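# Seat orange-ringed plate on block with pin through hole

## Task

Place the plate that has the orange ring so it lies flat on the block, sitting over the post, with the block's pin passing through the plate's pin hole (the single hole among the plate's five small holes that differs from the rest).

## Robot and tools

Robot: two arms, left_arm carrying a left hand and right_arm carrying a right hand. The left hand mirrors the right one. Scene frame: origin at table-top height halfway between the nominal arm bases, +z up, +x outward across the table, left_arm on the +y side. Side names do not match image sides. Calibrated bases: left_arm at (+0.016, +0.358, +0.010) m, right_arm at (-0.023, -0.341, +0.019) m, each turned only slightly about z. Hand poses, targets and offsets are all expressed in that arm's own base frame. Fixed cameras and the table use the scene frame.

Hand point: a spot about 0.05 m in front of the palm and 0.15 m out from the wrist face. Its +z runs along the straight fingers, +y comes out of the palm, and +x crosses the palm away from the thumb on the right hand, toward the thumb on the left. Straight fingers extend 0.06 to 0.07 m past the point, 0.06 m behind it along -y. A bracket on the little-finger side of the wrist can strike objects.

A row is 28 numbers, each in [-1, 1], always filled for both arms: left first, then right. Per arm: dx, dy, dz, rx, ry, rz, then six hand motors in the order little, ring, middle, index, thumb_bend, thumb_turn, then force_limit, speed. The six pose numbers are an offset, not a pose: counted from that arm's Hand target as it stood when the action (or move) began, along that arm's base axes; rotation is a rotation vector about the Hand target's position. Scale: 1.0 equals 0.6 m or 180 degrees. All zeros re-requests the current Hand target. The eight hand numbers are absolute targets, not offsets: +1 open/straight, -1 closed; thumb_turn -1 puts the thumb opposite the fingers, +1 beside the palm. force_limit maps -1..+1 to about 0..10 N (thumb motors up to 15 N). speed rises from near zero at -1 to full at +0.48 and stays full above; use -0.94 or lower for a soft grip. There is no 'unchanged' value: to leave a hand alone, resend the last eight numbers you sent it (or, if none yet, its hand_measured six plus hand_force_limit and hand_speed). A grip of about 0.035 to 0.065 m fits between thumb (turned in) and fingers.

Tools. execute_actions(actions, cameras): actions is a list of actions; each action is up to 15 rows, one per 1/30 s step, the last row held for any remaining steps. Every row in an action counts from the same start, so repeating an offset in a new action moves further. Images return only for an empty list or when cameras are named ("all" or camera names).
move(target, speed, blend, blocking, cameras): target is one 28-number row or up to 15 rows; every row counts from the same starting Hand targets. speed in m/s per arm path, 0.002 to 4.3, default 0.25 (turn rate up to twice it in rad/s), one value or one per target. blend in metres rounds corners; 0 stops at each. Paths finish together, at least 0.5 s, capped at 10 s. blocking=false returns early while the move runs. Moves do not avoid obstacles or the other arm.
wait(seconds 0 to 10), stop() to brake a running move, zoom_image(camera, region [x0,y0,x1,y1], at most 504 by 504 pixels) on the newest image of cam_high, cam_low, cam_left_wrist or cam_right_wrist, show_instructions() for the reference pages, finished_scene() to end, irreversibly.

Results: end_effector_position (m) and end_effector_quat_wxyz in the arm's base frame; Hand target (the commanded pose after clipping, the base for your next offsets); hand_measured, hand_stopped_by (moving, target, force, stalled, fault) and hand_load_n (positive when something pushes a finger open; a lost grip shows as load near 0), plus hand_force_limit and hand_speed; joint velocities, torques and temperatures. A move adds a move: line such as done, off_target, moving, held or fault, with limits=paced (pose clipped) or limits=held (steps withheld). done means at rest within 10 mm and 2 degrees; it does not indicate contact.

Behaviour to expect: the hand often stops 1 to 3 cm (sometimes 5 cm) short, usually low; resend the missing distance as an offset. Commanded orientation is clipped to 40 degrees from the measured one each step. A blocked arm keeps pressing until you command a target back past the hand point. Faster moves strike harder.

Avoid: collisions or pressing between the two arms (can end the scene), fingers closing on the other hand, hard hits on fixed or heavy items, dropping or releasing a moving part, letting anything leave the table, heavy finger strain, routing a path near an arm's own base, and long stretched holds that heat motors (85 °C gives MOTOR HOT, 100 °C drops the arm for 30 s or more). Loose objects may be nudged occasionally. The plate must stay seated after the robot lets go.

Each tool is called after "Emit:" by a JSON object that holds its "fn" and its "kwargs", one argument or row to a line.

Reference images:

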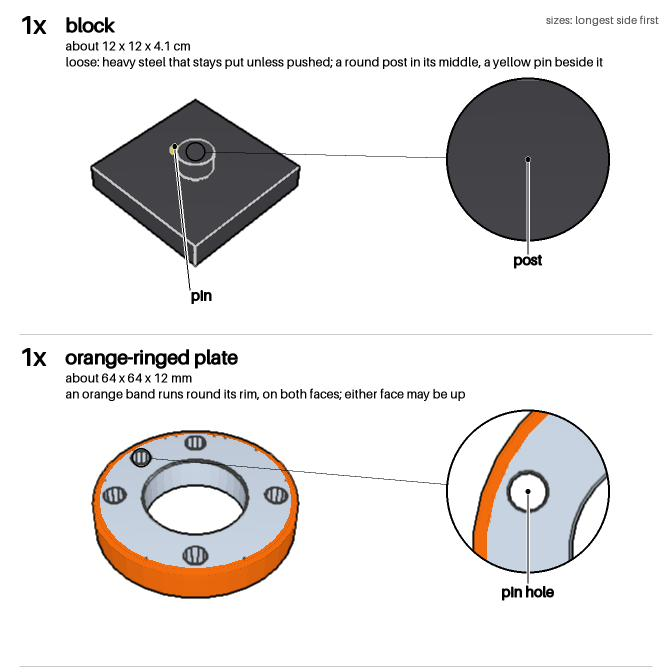

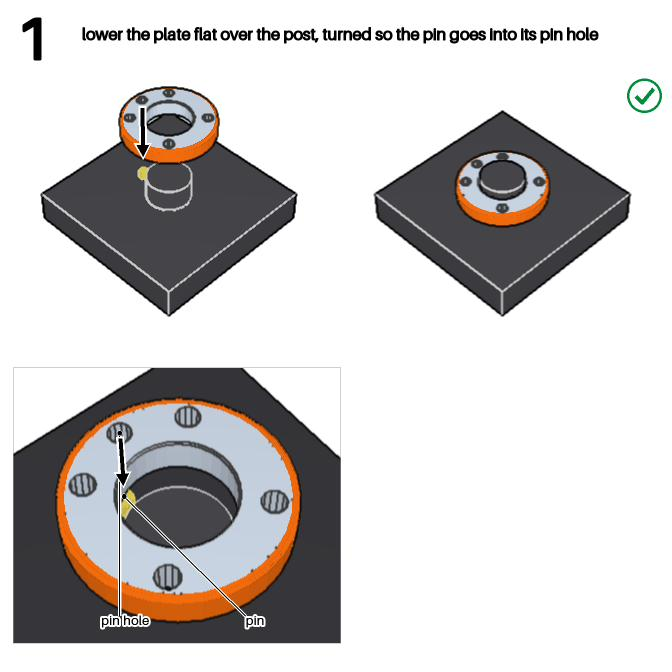

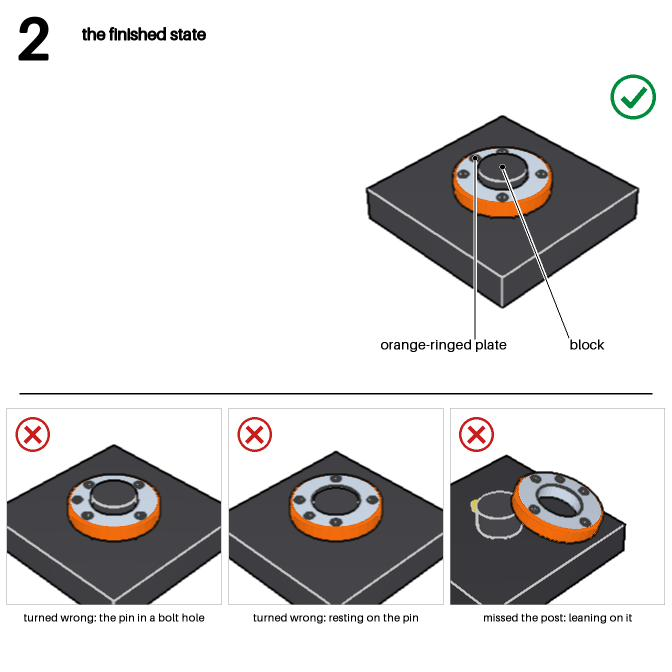

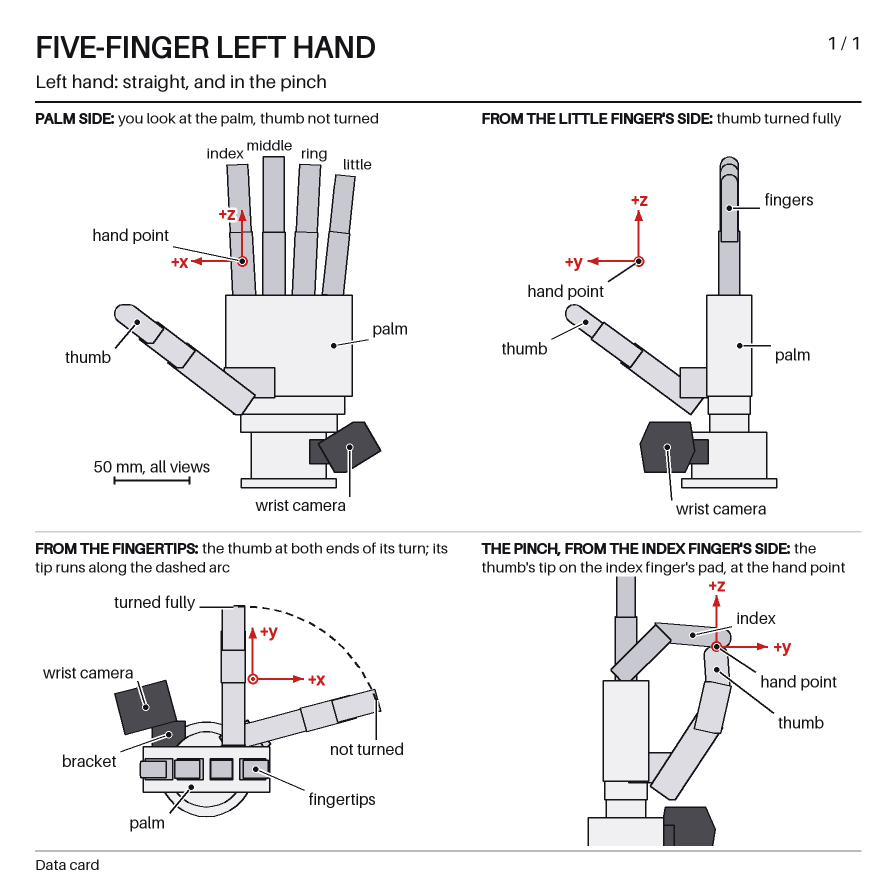

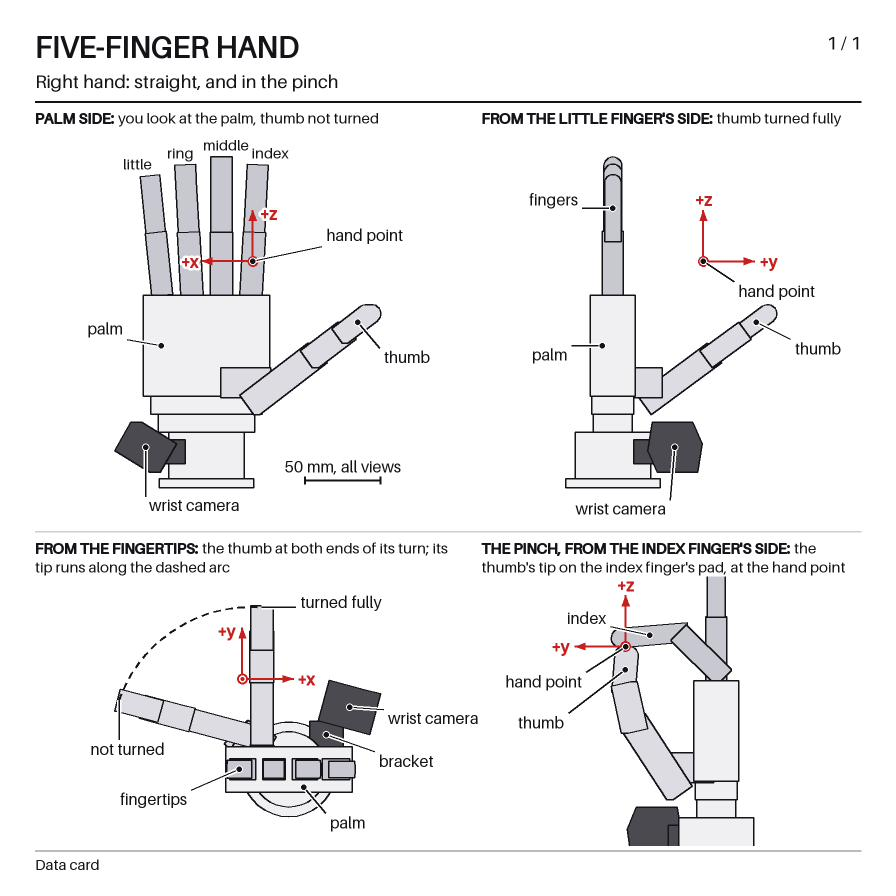

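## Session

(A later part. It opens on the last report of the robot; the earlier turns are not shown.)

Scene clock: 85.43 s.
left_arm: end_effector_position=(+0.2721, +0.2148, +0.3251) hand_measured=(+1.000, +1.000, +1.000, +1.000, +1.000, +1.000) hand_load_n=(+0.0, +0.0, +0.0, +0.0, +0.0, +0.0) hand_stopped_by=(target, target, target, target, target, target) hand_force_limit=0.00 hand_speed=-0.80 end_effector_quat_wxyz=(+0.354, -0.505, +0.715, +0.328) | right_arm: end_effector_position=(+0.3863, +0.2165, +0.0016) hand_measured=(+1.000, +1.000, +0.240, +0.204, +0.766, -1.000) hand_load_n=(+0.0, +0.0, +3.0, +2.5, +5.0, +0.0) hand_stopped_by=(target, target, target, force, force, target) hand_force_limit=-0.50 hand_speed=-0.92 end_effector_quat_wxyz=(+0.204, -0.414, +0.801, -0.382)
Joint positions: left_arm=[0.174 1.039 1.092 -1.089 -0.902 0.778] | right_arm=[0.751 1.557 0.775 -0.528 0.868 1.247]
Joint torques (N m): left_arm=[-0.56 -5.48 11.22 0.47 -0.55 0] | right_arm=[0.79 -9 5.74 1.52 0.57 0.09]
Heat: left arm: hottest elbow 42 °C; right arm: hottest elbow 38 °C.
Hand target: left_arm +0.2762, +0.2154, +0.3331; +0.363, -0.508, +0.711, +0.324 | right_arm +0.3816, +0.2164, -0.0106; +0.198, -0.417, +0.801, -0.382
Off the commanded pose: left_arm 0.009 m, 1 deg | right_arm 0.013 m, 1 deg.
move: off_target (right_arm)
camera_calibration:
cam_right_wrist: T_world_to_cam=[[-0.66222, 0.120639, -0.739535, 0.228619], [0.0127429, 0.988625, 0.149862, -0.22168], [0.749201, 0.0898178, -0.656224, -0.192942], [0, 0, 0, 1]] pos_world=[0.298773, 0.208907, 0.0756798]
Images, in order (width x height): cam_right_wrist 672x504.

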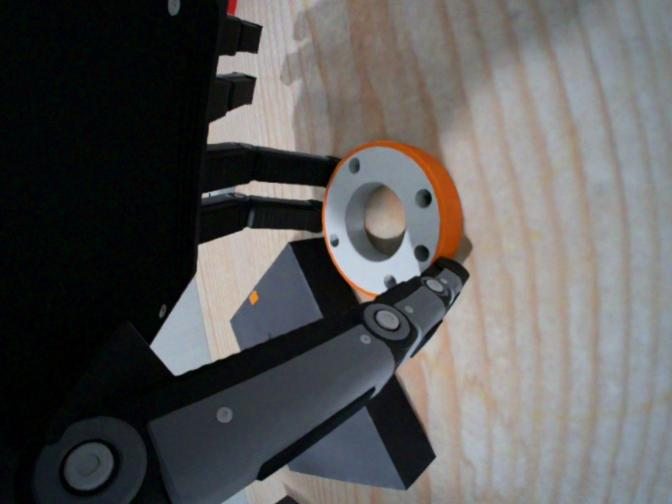

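Emit:
{"fn": "move", "kwargs": {
  "target": [0,0,0,0,0,0, 1,1,1,1,1,1,0,-0.8, 0,0,0.08,0,0,0, 1,1,0.24,0.1,0.68,-1,-0.5,-0.92],
  "cameras": ["cam_right_wrist","cam_high"],
  "speed": 0.08
}}

Emit:
{"fn": "zoom_image", "kwargs": {
  "camera": "cam_right_wrist",
  "region": [270, 130, 530, 330]
}}

Scene clock: 88.60 s.
left_arm: end_effector_position=(+0.2721, +0.2148, +0.3251) hand_measured=(+1.000, +1.000, +1.000, +1.000, +1.000, +1.000) hand_load_n=(+0.0, +0.0, +0.0, +0.0, +0.0, +0.0) hand_stopped_by=(target, target, target, target, target, target) hand_force_limit=0.00 hand_speed=-0.80 end_effector_quat_wxyz=(+0.354, -0.505, +0.715, +0.328) | right_arm: end_effector_position=(+0.3694, +0.2011, +0.0194) hand_measured=(+1.000, +1.000, +0.240, +0.204, +0.766, -1.000) hand_load_n=(+0.0, +0.0, +3.0, +2.5, +5.0, +0.0) hand_stopped_by=(target, target, target, force, force, target) hand_force_limit=-0.50 hand_speed=-0.92 end_effector_quat_wxyz=(+0.178, -0.426, +0.798, -0.388)
Joint positions: left_arm=[0.174 1.039 1.092 -1.089 -0.902 0.778] | right_arm=[0.751 1.49 0.775 -0.656 0.866 1.249]
Joint torques (N m): left_arm=[-0.26 -4.72 11.08 0.53 -0.62 -0.01] | right_arm=[0.73 -10.87 9.8 0.42 0.64 0.06]
Heat: left arm: hottest elbow 42 °C; right arm: hottest elbow 38 °C.
Hand target: left_arm +0.2762, +0.2154, +0.3331; +0.363, -0.508, +0.711, +0.324 | right_arm +0.3816, +0.2164, +0.0375; +0.198, -0.417, +0.801, -0.382
Off the commanded pose: left_arm 0.009 m, 1 deg | right_arm 0.027 m, 3 deg.
move: off_target (right_arm)
camera_calibration:
cam_right_wrist: T_world_to_cam=[[-0.694957, 0.0929036, -0.713024, 0.249605], [0.0196658, 0.993703, 0.110307, -0.211782], [0.718782, 0.0626366, -0.692408, -0.149795], [0, 0, 0, 1]] pos_world=[0.285299, 0.196642, 0.0976159]
Images, in order (width x height): cam_high 672x504, cam_right_wrist 672x504.

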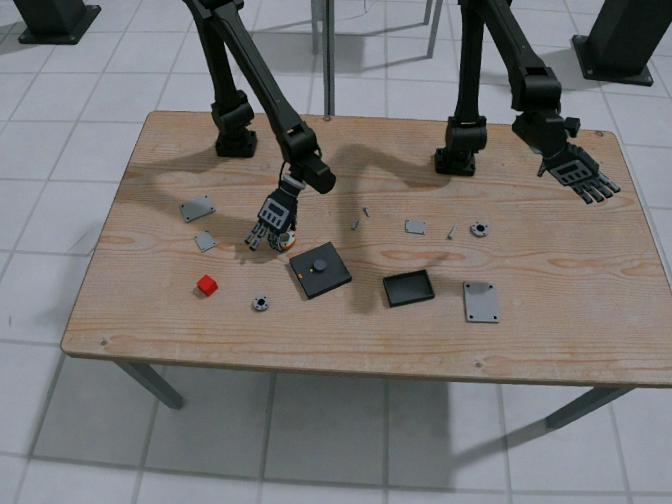

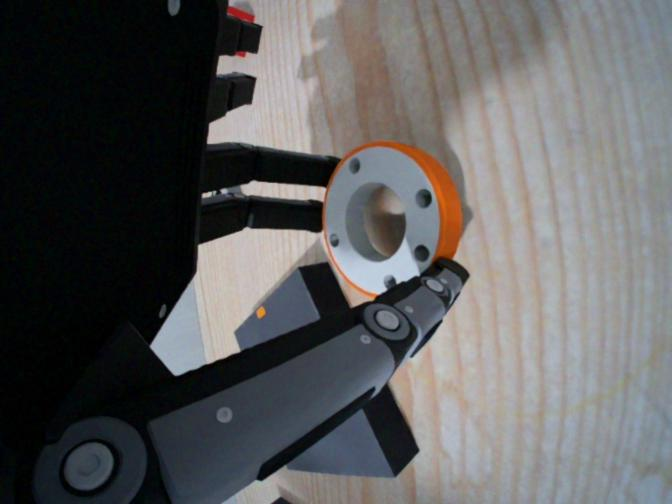

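Scaled by 1.938 from the camera's 672x504 image, which has a finer 960x720 frame.

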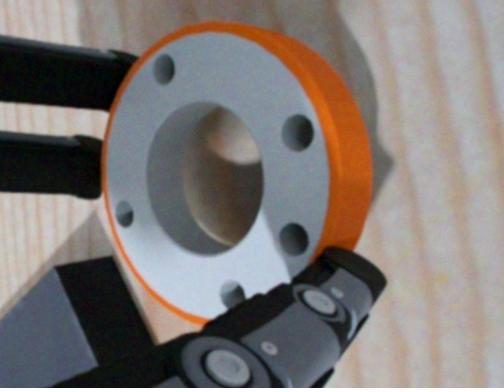

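Emit:
{"fn": "move", "kwargs": {
  "target": [
    [0,0,0,0,0,0, 1,1,1,1,1,1,0,-0.8, 0,0,0.1375,0,0,0, 1,1,0.24,0.1,0.68,-1,-0.5,-0.92],
    [0,0,0,0,0,0, 1,1,1,1,1,1,0,-0.8, -0.0027,0.0727,0.1542,0,0,0.4022, 1,1,0.24,0.1,0.68,-1,-0.5,-0.92],
    [0,0,0,0,0,0, 1,1,1,1,1,1,0,-0.8, 0.1057,0.1627,0.1708,0,0,0.8044, 1,1,0.24,0.1,0.68,-1,-0.5,-0.92]
  ],
  "cameras": ["cam_right_wrist","cam_high"],
  "speed": 0.3,
  "blend": [0.03,0.03,0]
}}

Scene clock: 102.37 s.
left_arm: end_effector_position=(+0.2721, +0.2148, +0.3251) hand_measured=(+1.000, +1.000, +1.000, +1.000, +1.000, +1.000) hand_load_n=(+0.0, +0.0, +0.0, +0.0, +0.0, +0.0) hand_stopped_by=(target, target, target, target, target, target) hand_force_limit=0.00 hand_speed=-0.80 end_effector_quat_wxyz=(+0.354, -0.505, +0.715, +0.328) | right_arm: end_effector_position=(+0.4294, +0.3025, +0.1276) hand_measured=(+1.000, +1.000, +0.240, +0.204, +0.766, -1.000) hand_load_n=(+0.0, +0.0, +3.0, +2.5, +5.0, +0.0) hand_stopped_by=(target, target, target, force, force, target) hand_force_limit=-0.50 hand_speed=-0.92 end_effector_quat_wxyz=(-0.418, +0.893, +0.141, -0.087)
Joint positions: left_arm=[0.174 1.039 1.092 -1.089 -0.902 0.778] | right_arm=[0.396 1.803 1.502 -1.229 -0.881 -1.468]
Joint torques (N m): left_arm=[-0.67 -4.95 11.19 0.62 -0.63 -0.03] | right_arm=[0.85 -14.45 12.82 0.13 -0.99 -0.11]
Heat: left arm: hottest elbow 42 °C; right arm: hottest elbow 39 °C.
Hand target: left_arm +0.2762, +0.2154, +0.3331; +0.363, -0.508, +0.711, +0.324 | right_arm +0.4451, +0.3141, +0.1400; -0.424, +0.889, +0.155, -0.073
Off the commanded pose: left_arm 0.009 m, 1 deg | right_arm 0.023 m, 2 deg.
move: off_target (right_arm)
camera_calibration:
cam_right_wrist: T_world_to_cam=[[0.449765, -0.503318, -0.737823, 0.0510149], [-0.586937, -0.789232, 0.1806, 0.465273], [-0.673213, 0.351828, -0.650385, 0.380415], [0, 0, 0, 1]] pos_world=[0.506242, 0.259044, 0.201028]
Images, in order (width x height): cam_high 672x504, cam_right_wrist 672x504.

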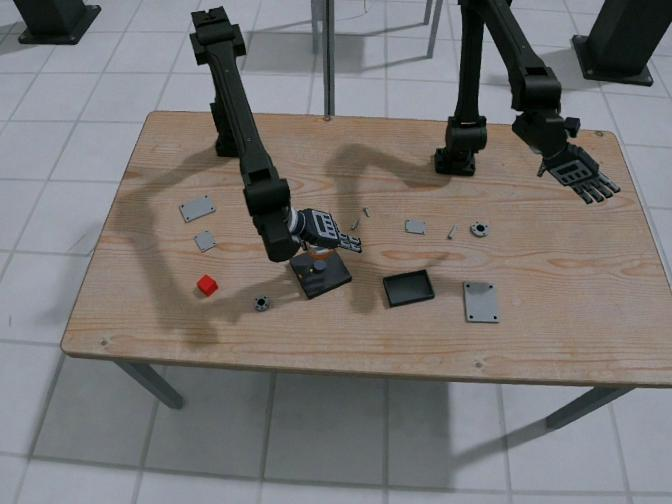

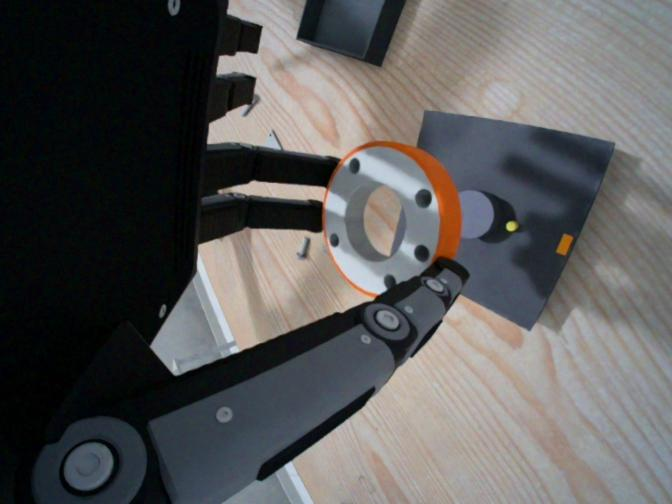

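Emit:
{"fn": "zoom_image", "kwargs": {
  "camera": "cam_right_wrist",
  "region": [400, 100, 630, 340]
}}

Emit:
{"fn": "zoom_image", "kwargs": {
  "camera": "cam_right_wrist",
  "region": [300, 130, 480, 310]
}}

Scaled by 2.100 from the camera's 672x504 image, which has a finer 960x720 frame.

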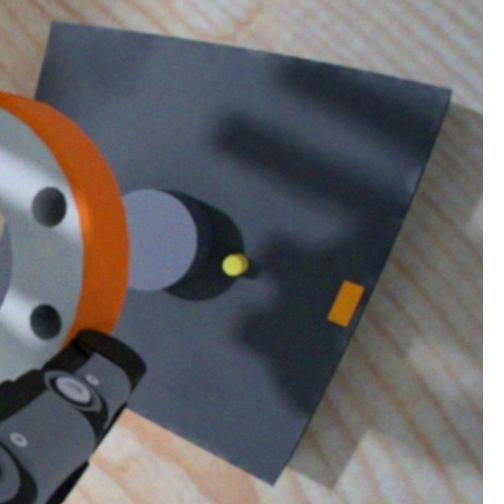

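Scaled by 2.800 from the camera's 672x504 image, which has a finer 960x720 frame.

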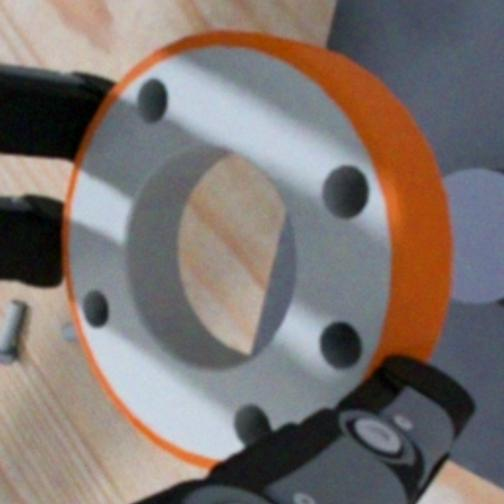

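Emit:
{"fn": "move", "kwargs": {
  "target": [0,0,0,0,0,0, 1,1,1,1,1,1,0,-0.8, -0.0308,-0.0285,-0.12,0.0073,-0.0067,0.0361, 1,1,0.24,0.1,0.68,-1,-0.5,-0.92],
  "cameras": ["cam_right_wrist","cam_high"],
  "speed": 0.08
}}

Emit:
{"fn": "zoom_image", "kwargs": {
  "camera": "cam_right_wrist",
  "region": [300, 130, 540, 340]
}}

Scene clock: 112.67 s.
left_arm: end_effector_position=(+0.2721, +0.2148, +0.3251) hand_measured=(+1.000, +1.000, +1.000, +1.000, +1.000, +1.000) hand_load_n=(+0.0, +0.0, +0.0, +0.0, +0.0, +0.0) hand_stopped_by=(target, target, target, target, target, target) hand_force_limit=0.00 hand_speed=-0.80 end_effector_quat_wxyz=(+0.354, -0.505, +0.715, +0.328) | right_arm: end_effector_position=(+0.4233, +0.2982, +0.0748) hand_measured=(+1.000, +1.000, +0.240, +0.204, +0.766, -1.000) hand_load_n=(+0.0, +0.0, +3.0, +2.5, +5.0, +0.0) hand_stopped_by=(target, target, target, force, force, target) hand_force_limit=-0.50 hand_speed=-0.92 end_effector_quat_wxyz=(-0.424, +0.876, +0.211, -0.087)
Joint positions: left_arm=[0.174 1.039 1.092 -1.089 -0.902 0.778] | right_arm=[0.396 1.859 1.437 -1.201 -0.895 -1.672]
Joint torques (N m): left_arm=[-1.67 -4.66 11.02 0.73 -0.53 0.01] | right_arm=[-0.32 -15.33 7.71 0.81 -1 -0.07]
Heat: left arm: hottest elbow 42 °C; right arm: hottest elbow 43 °C.
Hand target: left_arm +0.2762, +0.2154, +0.3331; +0.363, -0.508, +0.711, +0.324 | right_arm +0.4265, +0.2969, +0.0678; -0.427, +0.875, +0.211, -0.086
Off the commanded pose: left_arm 0.009 m, 1 deg | right_arm 0.008 m, 0 deg.
move: done
camera_calibration:
cam_right_wrist: T_world_to_cam=[[0.548152, -0.410785, -0.72855, -0.057225], [-0.488772, -0.864186, 0.119516, 0.453157], [-0.678698, 0.290582, -0.674486, 0.365882], [0, 0, 0, 1]] pos_world=[0.501182, 0.261786, 0.150932]
Images, in order (width x height): cam_high 672x504, cam_right_wrist 672x504.

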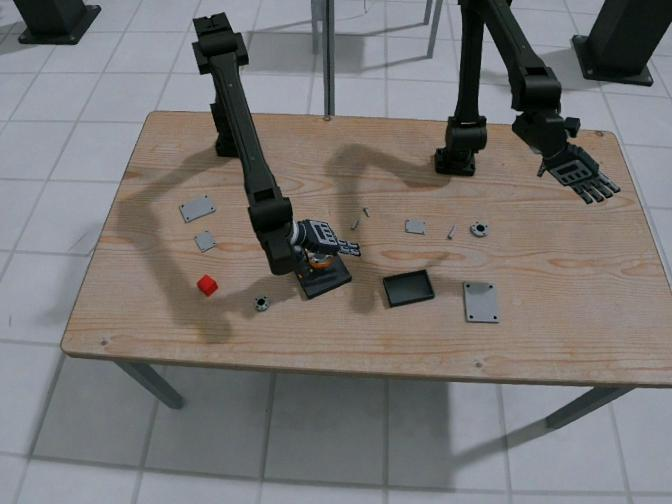

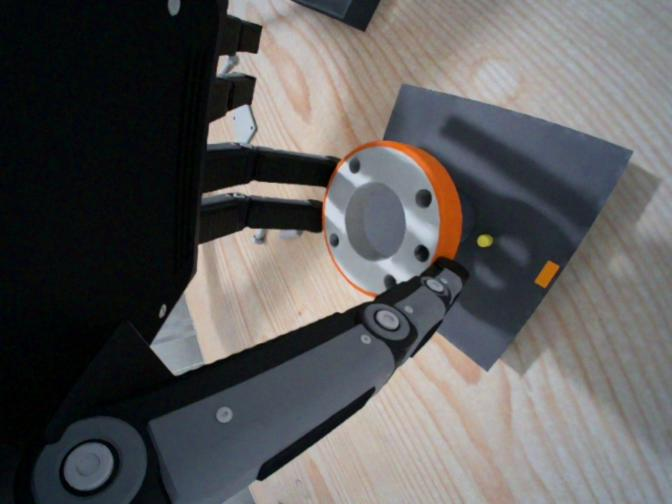

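Scaled by 2.100 from the camera's 672x504 image, which has a finer 960x720 frame.

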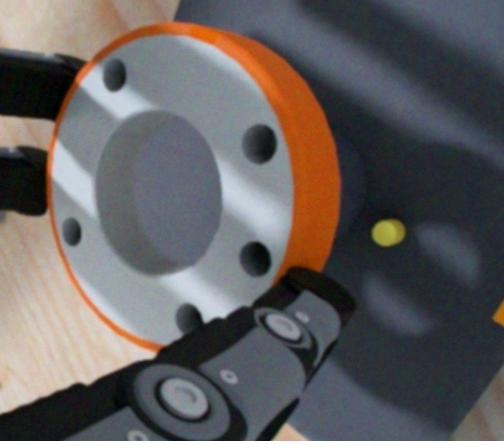

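Emit:
{"fn": "zoom_image", "kwargs": {
  "camera": "cam_right_wrist",
  "region": [390, 70, 650, 380]
}}

Scaled by 1.626 from the camera's 672x504 image, which has a finer 960x720 frame.

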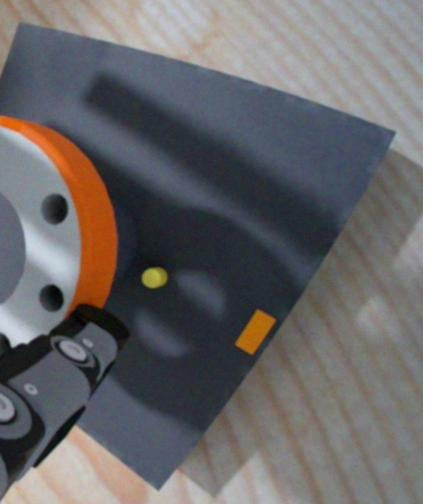

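Emit:
{"fn": "move", "kwargs": {
  "target": [0,0,0,0,0,0, 1,1,1,1,1,1,0,-0.8, 0.0062,-0.0038,-0.0417,-0.0052,0.0106,0, 1,1,0.24,0.1,0.68,-1,-0.5,-0.92],
  "cameras": ["cam_right_wrist"],
  "speed": 0.06
}}

Emit:
{"fn": "zoom_image", "kwargs": {
  "camera": "cam_right_wrist",
  "region": [300, 130, 540, 340]
}}

Emit:
{"fn": "zoom_image", "kwargs": {
  "camera": "cam_right_wrist",
  "region": [370, 50, 671, 400]
}}

Scene clock: 118.33 s.
left_arm: end_effector_position=(+0.2721, +0.2148, +0.3251) hand_measured=(+1.000, +1.000, +1.000, +1.000, +1.000, +1.000) hand_load_n=(+0.0, +0.0, +0.0, +0.0, +0.0, +0.0) hand_stopped_by=(target, target, target, target, target, target) hand_force_limit=0.00 hand_speed=-0.80 end_effector_quat_wxyz=(+0.354, -0.505, +0.715, +0.328) | right_arm: end_effector_position=(+0.4217, +0.2949, +0.0450) hand_measured=(+1.000, +1.000, +0.240, +0.204, +0.766, -1.000) hand_load_n=(+0.0, +0.0, +3.0, +2.5, +5.0, +0.0) hand_stopped_by=(target, target, target, force, force, target) hand_force_limit=-0.50 hand_speed=-0.92 end_effector_quat_wxyz=(-0.421, +0.878, +0.200, -0.110)
Joint positions: left_arm=[0.174 1.039 1.092 -1.089 -0.902 0.778] | right_arm=[0.392 1.92 1.437 -1.199 -0.895 -1.681]
Joint torques (N m): left_arm=[-0.26 -5.07 11.29 0.59 -0.51 -0.05] | right_arm=[-1.14 -15.56 8.42 0.64 -0.86 -0.11]
Heat: left arm: hottest elbow 43 °C; right arm: hottest elbow 42 °C.
Hand target: left_arm +0.2762, +0.2154, +0.3331; +0.363, -0.508, +0.711, +0.324 | right_arm +0.4302, +0.2946, +0.0429; -0.424, +0.877, +0.203, -0.103
Off the commanded pose: left_arm 0.009 m, 1 deg | right_arm 0.009 m, 1 deg.
move: done
camera_calibration:
cam_right_wrist: T_world_to_cam=[[0.51343, -0.424343, -0.745871, -0.0599988], [-0.480921, -0.862144, 0.159444, 0.447392], [-0.710707, 0.276842, -0.646726, 0.361949], [0, 0, 0, 1]] pos_world=[0.503205, 0.260053, 0.117996]
Images, in order (width x height): cam_right_wrist 672x504.

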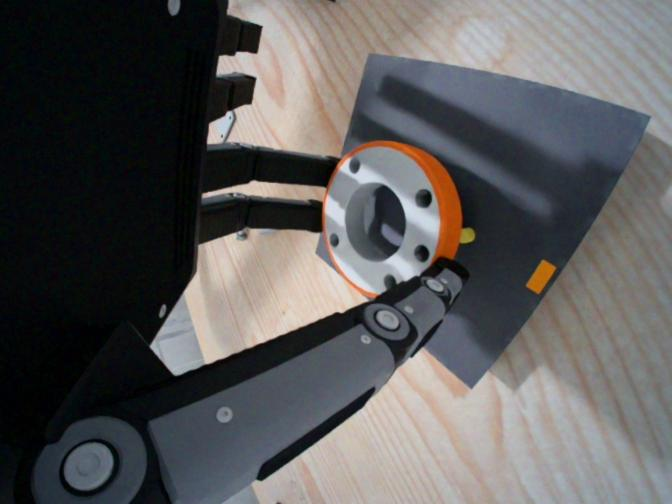

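Scaled by 2.100 from the camera's 672x504 image, which has a finer 960x720 frame.

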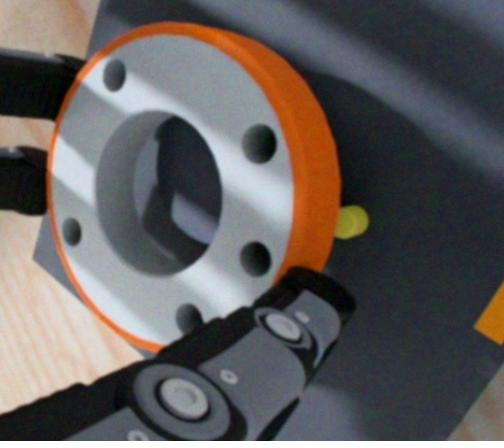

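Scaled by 1.440 from the camera's 672x504 image, which has a finer 960x720 frame.

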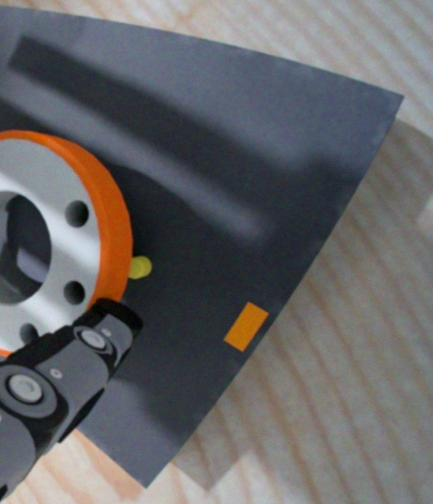

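Emit:
{"fn": "zoom_image", "kwargs": {
  "camera": "cam_right_wrist",
  "region": [335, 165, 425, 275]
}}

Emit:
{"fn": "zoom_image", "kwargs": {
  "camera": "cam_right_wrist",
  "region": [420, 190, 500, 280]
}}

Scaled by 4.582 from the camera's 672x504 image, which has a finer 960x720 frame.

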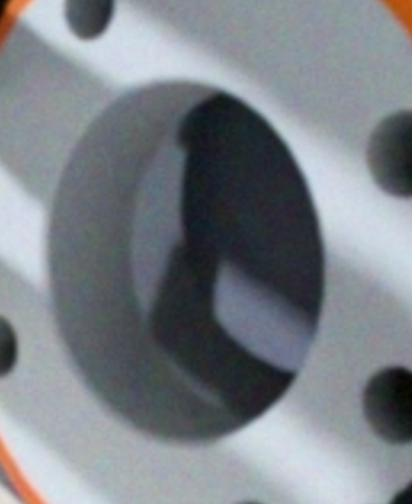

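Scaled by 5.600 from the camera's 672x504 image, which has a finer 960x720 frame.

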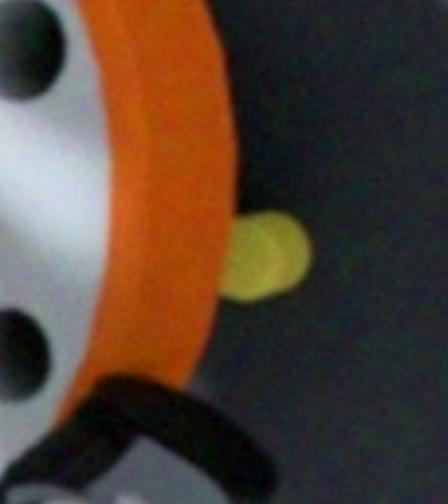

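Emit:
{"fn": "move", "kwargs": {
  "target": [0,0,0,0,0,0, 1,1,1,1,1,1,0,-0.8, 0.013,0,0.0068,0.0005,-0.0025,-0.003, 1,1,0.24,0.1,0.68,-1,-0.5,-0.92],
  "cameras": ["cam_right_wrist"],
  "speed": 0.06
}}

Emit:
{"fn": "zoom_image", "kwargs": {
  "camera": "cam_right_wrist",
  "region": [300, 130, 540, 340]
}}

Emit:
{"fn": "zoom_image", "kwargs": {
  "camera": "cam_right_wrist",
  "region": [340, 30, 671, 420]
}}

Scene clock: 123.73 s.
left_arm: end_effector_position=(+0.2721, +0.2148, +0.3251) hand_measured=(+1.000, +1.000, +1.000, +1.000, +1.000, +1.000) hand_load_n=(+0.0, +0.0, +0.0, +0.0, +0.0, +0.0) hand_stopped_by=(target, target, target, target, target, target) hand_force_limit=0.00 hand_speed=-0.80 end_effector_quat_wxyz=(+0.354, -0.505, +0.715, +0.328) | right_arm: end_effector_position=(+0.4234, +0.2925, +0.0450) hand_measured=(+1.000, +1.000, +0.240, +0.204, +0.766, -1.000) hand_load_n=(+0.0, +0.0, +3.0, +3.0, +5.0, +0.0) hand_stopped_by=(target, target, target, force, force, target) hand_force_limit=-0.50 hand_speed=-0.92 end_effector_quat_wxyz=(-0.421, +0.878, +0.198, -0.109)
Joint positions: left_arm=[0.174 1.039 1.092 -1.089 -0.902 0.778] | right_arm=[0.386 1.92 1.437 -1.199 -0.895 -1.682]
Joint torques (N m): left_arm=[-0.79 -5.19 11.06 0.72 -0.59 -0.01] | right_arm=[-0.85 -15.27 9.85 0.53 -0.81 -0.03]
Heat: left arm: hottest elbow 43 °C; right arm: hottest elbow 42 °C.
Hand target: left_arm +0.2762, +0.2154, +0.3331; +0.363, -0.508, +0.711, +0.324 | right_arm +0.4380, +0.2946, +0.0470; -0.424, +0.878, +0.201, -0.097
Off the commanded pose: left_arm 0.009 m, 1 deg | right_arm 0.015 m, 1 deg.
move: off_target (right_arm)
camera_calibration:
cam_right_wrist: T_world_to_cam=[[0.511273, -0.427087, -0.745786, -0.0601355], [-0.485679, -0.859508, 0.159255, 0.447344], [-0.709024, 0.28079, -0.64687, 0.362029], [0, 0, 0, 1]] pos_world=[0.504699, 0.257158, 0.118096]
Images, in order (width x height): cam_right_wrist 672x504.

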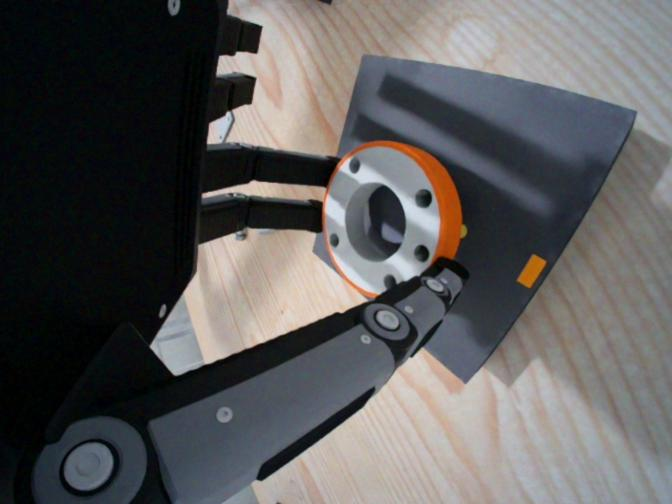

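Scaled by 2.100 from the camera's 672x504 image, which has a finer 960x720 frame.

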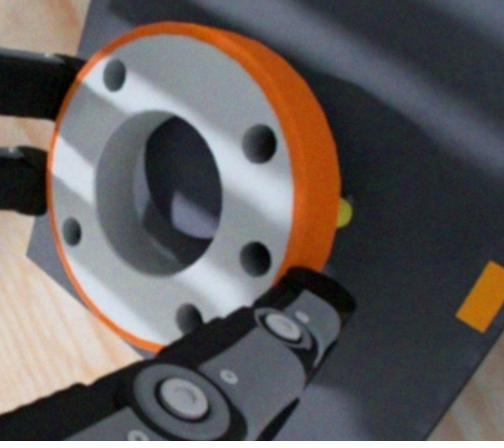

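Scaled by 1.292 from the camera's 672x504 image, which has a finer 960x720 frame.

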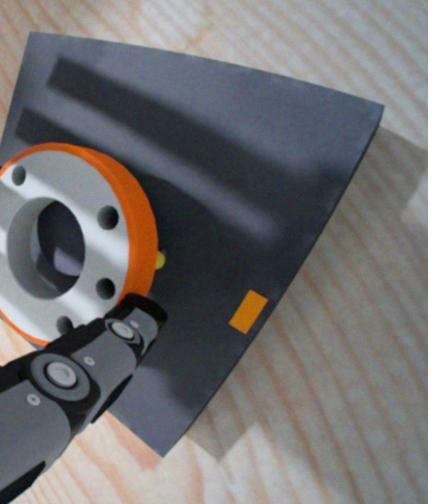

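Emit:
{"fn": "move", "kwargs": {
  "target": [
    [0,0,0,0,0,0, 1,1,1,1,1,1,0,-0.8, -0.005,0,0.06,0,0,0, 1,1,0.24,0.1,0.68,-1,-0.5,-0.92],
    [0,0,0,0,0,0, 1,1,1,1,1,1,0,-0.8, -0.005,0,0,0,0,0, 1,1,0.24,0.1,0.68,-1,-0.5,-0.92]
  ],
  "cameras": ["cam_right_wrist"],
  "speed": [0.12,0.06]
}}

Emit:
{"fn": "zoom_image", "kwargs": {
  "camera": "cam_right_wrist",
  "region": [300, 130, 540, 340]
}}

Emit:
{"fn": "zoom_image", "kwargs": {
  "camera": "cam_right_wrist",
  "region": [340, 30, 671, 420]
}}

Scene clock: 126.93 s.
left_arm: end_effector_position=(+0.2721, +0.2148, +0.3251) hand_measured=(+1.000, +1.000, +1.000, +1.000, +1.000, +1.000) hand_load_n=(+0.0, +0.0, +0.0, +0.0, +0.0, +0.0) hand_stopped_by=(target, target, target, target, target, target) hand_force_limit=0.00 hand_speed=-0.80 end_effector_quat_wxyz=(+0.354, -0.505, +0.715, +0.328) | right_arm: end_effector_position=(+0.4281, +0.2942, +0.0528) hand_measured=(+1.000, +1.000, +0.240, +0.204, +0.766, -1.000) hand_load_n=(+0.0, +0.0, +3.0, +2.5, +5.0, +0.0) hand_stopped_by=(target, target, target, force, force, target) hand_force_limit=-0.50 hand_speed=-0.92 end_effector_quat_wxyz=(-0.423, +0.878, +0.203, -0.099)
Joint positions: left_arm=[0.174 1.039 1.092 -1.089 -0.902 0.778] | right_arm=[0.386 1.908 1.444 -1.196 -0.895 -1.682]
Joint torques (N m): left_arm=[-0.79 -4.78 11.02 0.64 -0.61 0.01] | right_arm=[-0.21 -14.8 8.55 0.69 -0.82 0]
Heat: left arm: hottest elbow 43 °C; right arm: hottest elbow 42 °C.
Hand target: left_arm +0.2762, +0.2154, +0.3331; +0.363, -0.508, +0.711, +0.324 | right_arm +0.4350, +0.2947, +0.0469; -0.424, +0.878, +0.201, -0.097
Off the commanded pose: left_arm 0.009 m, 1 deg | right_arm 0.009 m, 0 deg.
move: done
camera_calibration:
cam_right_wrist: T_world_to_cam=[[0.526831, -0.420902, -0.738438, -0.06493], [-0.489217, -0.860606, 0.14151, 0.452716], [-0.695065, 0.286704, -0.659306, 0.362771], [0, 0, 0, 1]] pos_world=[0.507833, 0.258273, 0.127167]
Images, in order (width x height): cam_right_wrist 672x504.

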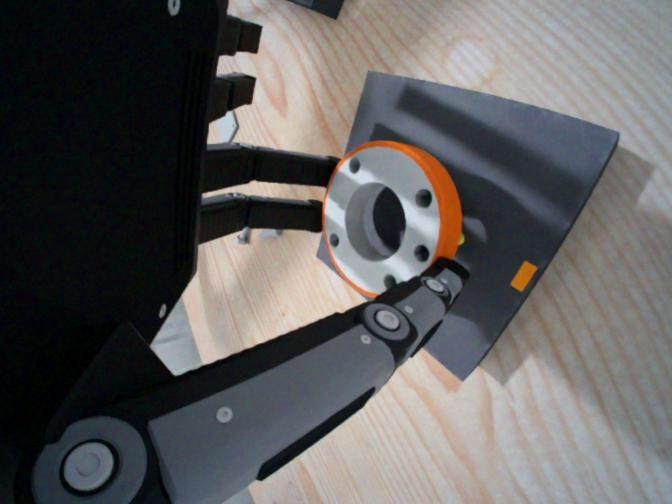

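Scaled by 2.100 from the camera's 672x504 image, which has a finer 960x720 frame.

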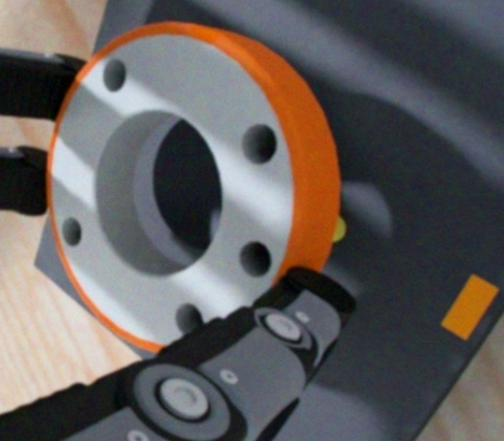

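Scaled by 1.292 from the camera's 672x504 image, which has a finer 960x720 frame.

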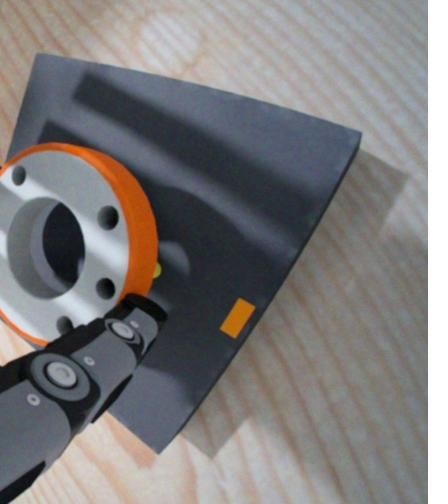

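Emit:
{"fn": "move", "kwargs": {
  "target": [
    [0,0,0,0,0,0, 1,1,1,1,1,1,0,-0.8, -0.0015,0.0033,0.06,0,0,0, 1,1,0.24,0.1,0.68,-1,-0.5,-0.92],
    [0,0,0,0,0,0, 1,1,1,1,1,1,0,-0.8, -0.0015,0.0033,-0.0165,0,0,0, 1,1,0.24,0.1,0.68,-1,-0.5,-0.92]
  ],
  "cameras": ["cam_right_wrist"],
  "speed": [0.12,0.06]
}}

Emit:
{"fn": "zoom_image", "kwargs": {
  "camera": "cam_right_wrist",
  "region": [335, 165, 425, 275]
}}

Emit:
{"fn": "zoom_image", "kwargs": {
  "camera": "cam_right_wrist",
  "region": [340, 30, 671, 420]
}}

Scene clock: 131.17 s.
left_arm: end_effector_position=(+0.2721, +0.2148, +0.3251) hand_measured=(+1.000, +1.000, +1.000, +1.000, +1.000, +1.000) hand_load_n=(+0.0, +0.5, +0.0, +0.0, +0.0, +0.0) hand_stopped_by=(target, target, target, target, target, target) hand_force_limit=0.00 hand_speed=-0.80 end_effector_quat_wxyz=(+0.354, -0.505, +0.715, +0.328) | right_arm: end_effector_position=(+0.4332, +0.2963, +0.0454) hand_measured=(+1.000, +1.000, +0.240, +0.204, +0.766, -1.000) hand_load_n=(+0.0, -0.5, +3.0, +2.5, +5.0, +0.0) hand_stopped_by=(target, target, target, force, force, target) hand_force_limit=-0.50 hand_speed=-0.92 end_effector_quat_wxyz=(-0.424, +0.877, +0.206, -0.092)
Joint positions: left_arm=[0.174 1.039 1.092 -1.089 -0.902 0.778] | right_arm=[0.386 1.921 1.444 -1.169 -0.895 -1.682]
Joint torques (N m): left_arm=[-1.26 -5.6 11.02 0.59 -0.61 -0.01] | right_arm=[0.15 -15.03 7.47 0.75 -0.85 0.07]
Heat: left arm: hottest elbow 43 °C; right arm: hottest elbow 42 °C.
Hand target: left_arm +0.2762, +0.2154, +0.3331; +0.363, -0.508, +0.711, +0.324 | right_arm +0.4341, +0.2967, +0.0371; -0.424, +0.878, +0.201, -0.097
Off the commanded pose: left_arm 0.009 m, 1 deg | right_arm 0.009 m, 1 deg.
move: done
camera_calibration:
cam_right_wrist: T_world_to_cam=[[0.536736, -0.416818, -0.733606, -0.0778793], [-0.490952, -0.861398, 0.130226, 0.459482], [-0.686207, 0.290269, -0.666981, 0.356408], [0, 0, 0, 1]] pos_world=[0.511955, 0.259882, 0.120748]
Images, in order (width x height): cam_right_wrist 672x504.

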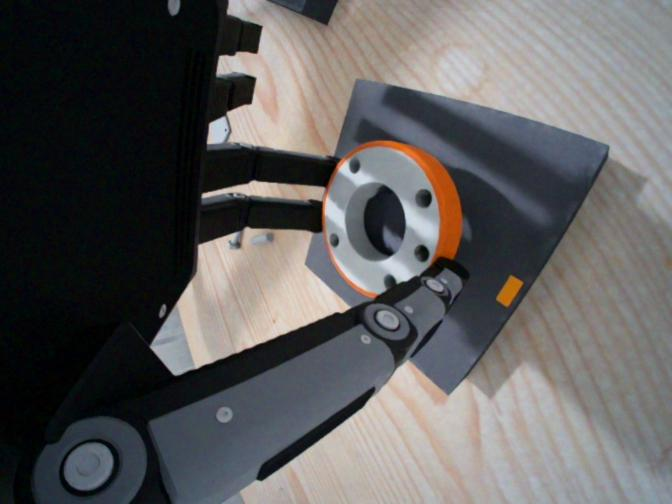

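Scaled by 4.582 from the camera's 672x504 image, which has a finer 960x720 frame.

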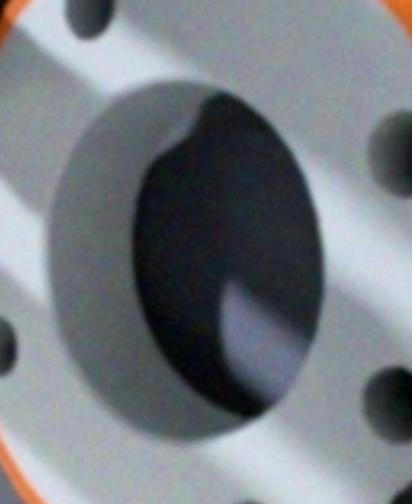

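Scaled by 1.292 from the camera's 672x504 image, which has a finer 960x720 frame.

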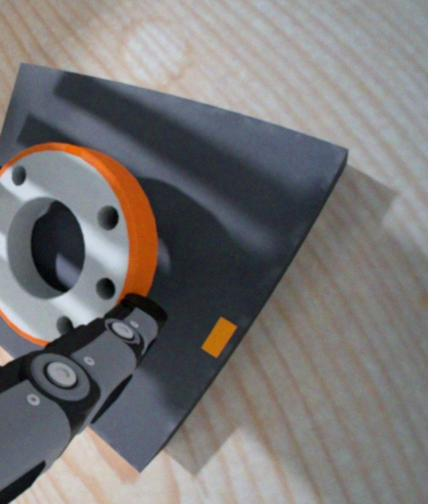

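Emit:
{"fn": "move", "kwargs": {
  "target": [0,0,0,0,0,0, 1,1,1,1,1,1,0,-0.8, -0.0167,0.0,0.0,-0.0018,0.0032,0, 1,1,0.24,0.1,0.68,-1,-0.5,-0.92],
  "cameras": ["cam_right_wrist"],
  "speed": 0.06
}}

Emit:
{"fn": "zoom_image", "kwargs": {
  "camera": "cam_right_wrist",
  "region": [335, 165, 425, 275]
}}

Emit:
{"fn": "zoom_image", "kwargs": {
  "camera": "cam_right_wrist",
  "region": [340, 30, 671, 420]
}}

Scene clock: 136.53 s.
left_arm: end_effector_position=(+0.2721, +0.2148, +0.3251) hand_measured=(+1.000, +1.000, +1.000, +1.000, +1.000, +1.000) hand_load_n=(+0.0, +0.0, +0.0, +0.0, +0.0, +0.0) hand_stopped_by=(target, target, target, target, target, target) hand_force_limit=0.00 hand_speed=-0.80 end_effector_quat_wxyz=(+0.354, -0.505, +0.715, +0.328) | right_arm: end_effector_position=(+0.4297, +0.2952, +0.0419) hand_measured=(+1.000, +1.000, +0.240, +0.204, +0.766, -1.000) hand_load_n=(+0.0, +0.0, +3.0, +2.0, +5.5, +0.0) hand_stopped_by=(target, target, target, force, force, target) hand_force_limit=-0.50 hand_speed=-0.92 end_effector_quat_wxyz=(-0.423, +0.878, +0.201, -0.096)
Joint positions: left_arm=[0.174 1.039 1.092 -1.089 -0.902 0.778] | right_arm=[0.386 1.921 1.433 -1.161 -0.896 -1.673]
Joint torques (N m): left_arm=[-0.85 -5.36 11.19 0.61 -0.65 -0.04] | right_arm=[0.79 -16.15 6.48 0.73 -0.78 0.15]
Heat: left arm: hottest elbow 43 °C; right arm: hottest elbow 41 °C.
Hand target: left_arm +0.2762, +0.2154, +0.3331; +0.363, -0.508, +0.711, +0.324 | right_arm +0.4241, +0.2967, +0.0371; -0.423, +0.879, +0.198, -0.102
Off the commanded pose: left_arm 0.009 m, 1 deg | right_arm 0.008 m, 1 deg.
move: done
camera_calibration:
cam_right_wrist: T_world_to_cam=[[0.526826, -0.422603, -0.737469, -0.0728911], [-0.494325, -0.858152, 0.138629, 0.457455], [-0.691446, 0.291516, -0.661, 0.353605], [0, 0, 0, 1]] pos_world=[0.509031, 0.25868, 0.116562]
Images, in order (width x height): cam_right_wrist 672x504.

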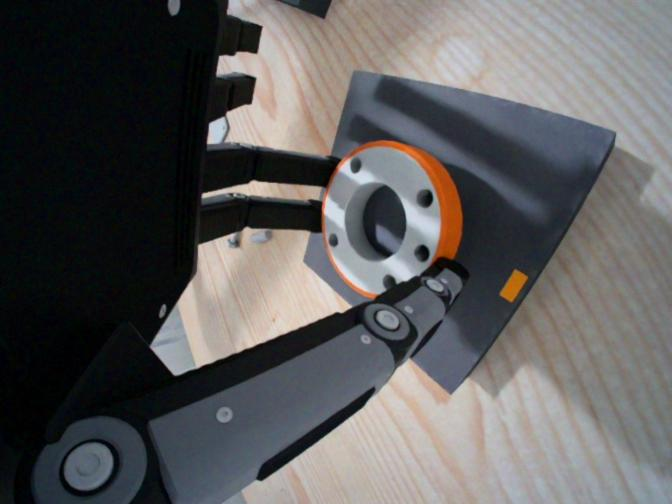

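Scaled by 4.582 from the camera's 672x504 image, which has a finer 960x720 frame.

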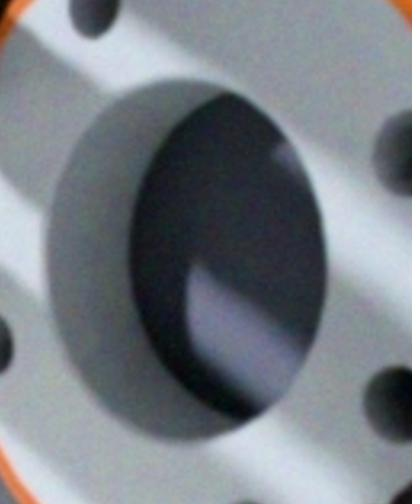

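Scaled by 1.292 from the camera's 672x504 image, which has a finer 960x720 frame.

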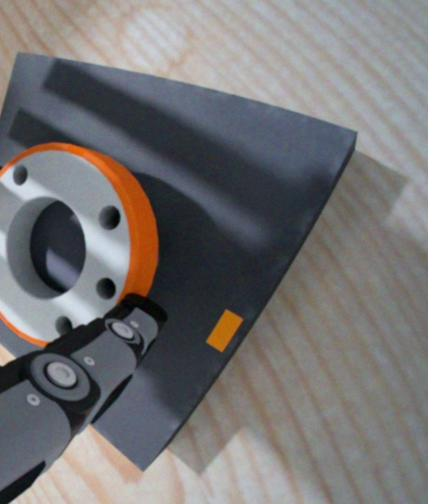

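Emit:
{"fn": "move", "kwargs": {
  "target": [0,0,0,0,0,0, 1,1,1,1,1,1,0,-0.8, -0.007,0.004,0.003,0,0,0, 1,1,0.24,0.1,0.68,-1,-0.5,-0.92],
  "cameras": ["cam_right_wrist"],
  "speed": 0.06
}}

Emit:
{"fn": "zoom_image", "kwargs": {
  "camera": "cam_right_wrist",
  "region": [335, 165, 425, 275]
}}

Emit:
{"fn": "zoom_image", "kwargs": {
  "camera": "cam_right_wrist",
  "region": [340, 30, 671, 420]
}}

Scene clock: 140.20 s.
left_arm: end_effector_position=(+0.2721, +0.2148, +0.3251) hand_measured=(+1.000, +1.000, +1.000, +1.000, +1.000, +1.000) hand_load_n=(+0.0, +0.0, +0.5, +0.0, +0.0, +0.0) hand_stopped_by=(target, target, target, target, target, target) hand_force_limit=0.00 hand_speed=-0.80 end_effector_quat_wxyz=(+0.354, -0.505, +0.715, +0.328) | right_arm: end_effector_position=(+0.4293, +0.2953, +0.0415) hand_measured=(+1.000, +1.000, +0.240, +0.204, +0.766, -1.000) hand_load_n=(+0.0, +0.0, +3.0, +2.0, +5.5, +0.0) hand_stopped_by=(target, target, target, force, force, target) hand_force_limit=-0.50 hand_speed=-0.92 end_effector_quat_wxyz=(-0.424, +0.879, +0.198, -0.095)
Joint positions: left_arm=[0.174 1.039 1.092 -1.089 -0.902 0.778] | right_arm=[0.386 1.918 1.426 -1.151 -0.897 -1.663]
Joint torques (N m): left_arm=[-0.56 -6.42 11.15 0.57 -0.57 -0.01] | right_arm=[1.44 -16.56 6.11 0.7 -0.78 0.16]
Heat: left arm: hottest elbow 43 °C; right arm: hottest elbow 41 °C.
Hand target: left_arm +0.2762, +0.2154, +0.3331; +0.363, -0.508, +0.711, +0.324 | right_arm +0.4198, +0.2991, +0.0388; -0.423, +0.878, +0.198, -0.102
Off the commanded pose: left_arm 0.009 m, 1 deg | right_arm 0.010 m, 1 deg.
move: done
camera_calibration:
cam_right_wrist: T_world_to_cam=[[0.523703, -0.425766, -0.737874, -0.0706536], [-0.499604, -0.855063, 0.138794, 0.458752], [-0.690022, 0.295958, -0.660514, 0.351042], [0, 0, 0, 1]] pos_world=[0.508422, 0.258286, 0.116062]
Images, in order (width x height): cam_right_wrist 672x504.

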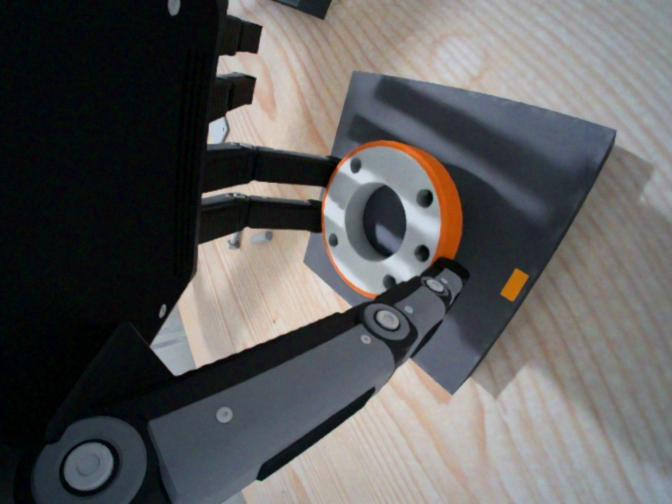

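Scaled by 4.582 from the camera's 672x504 image, which has a finer 960x720 frame.

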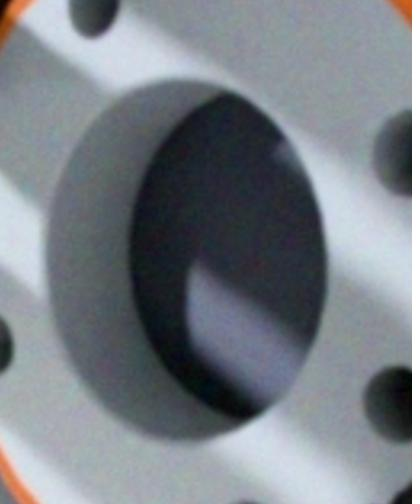

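Scaled by 1.292 from the camera's 672x504 image, which has a finer 960x720 frame.

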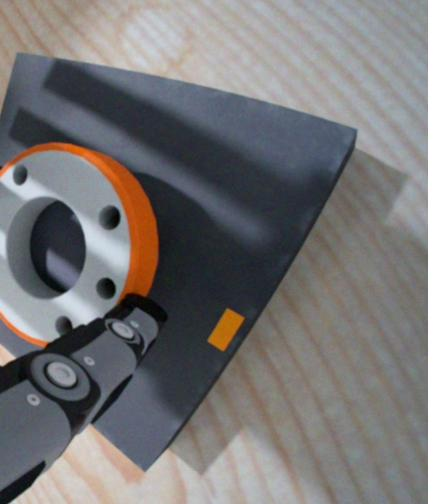

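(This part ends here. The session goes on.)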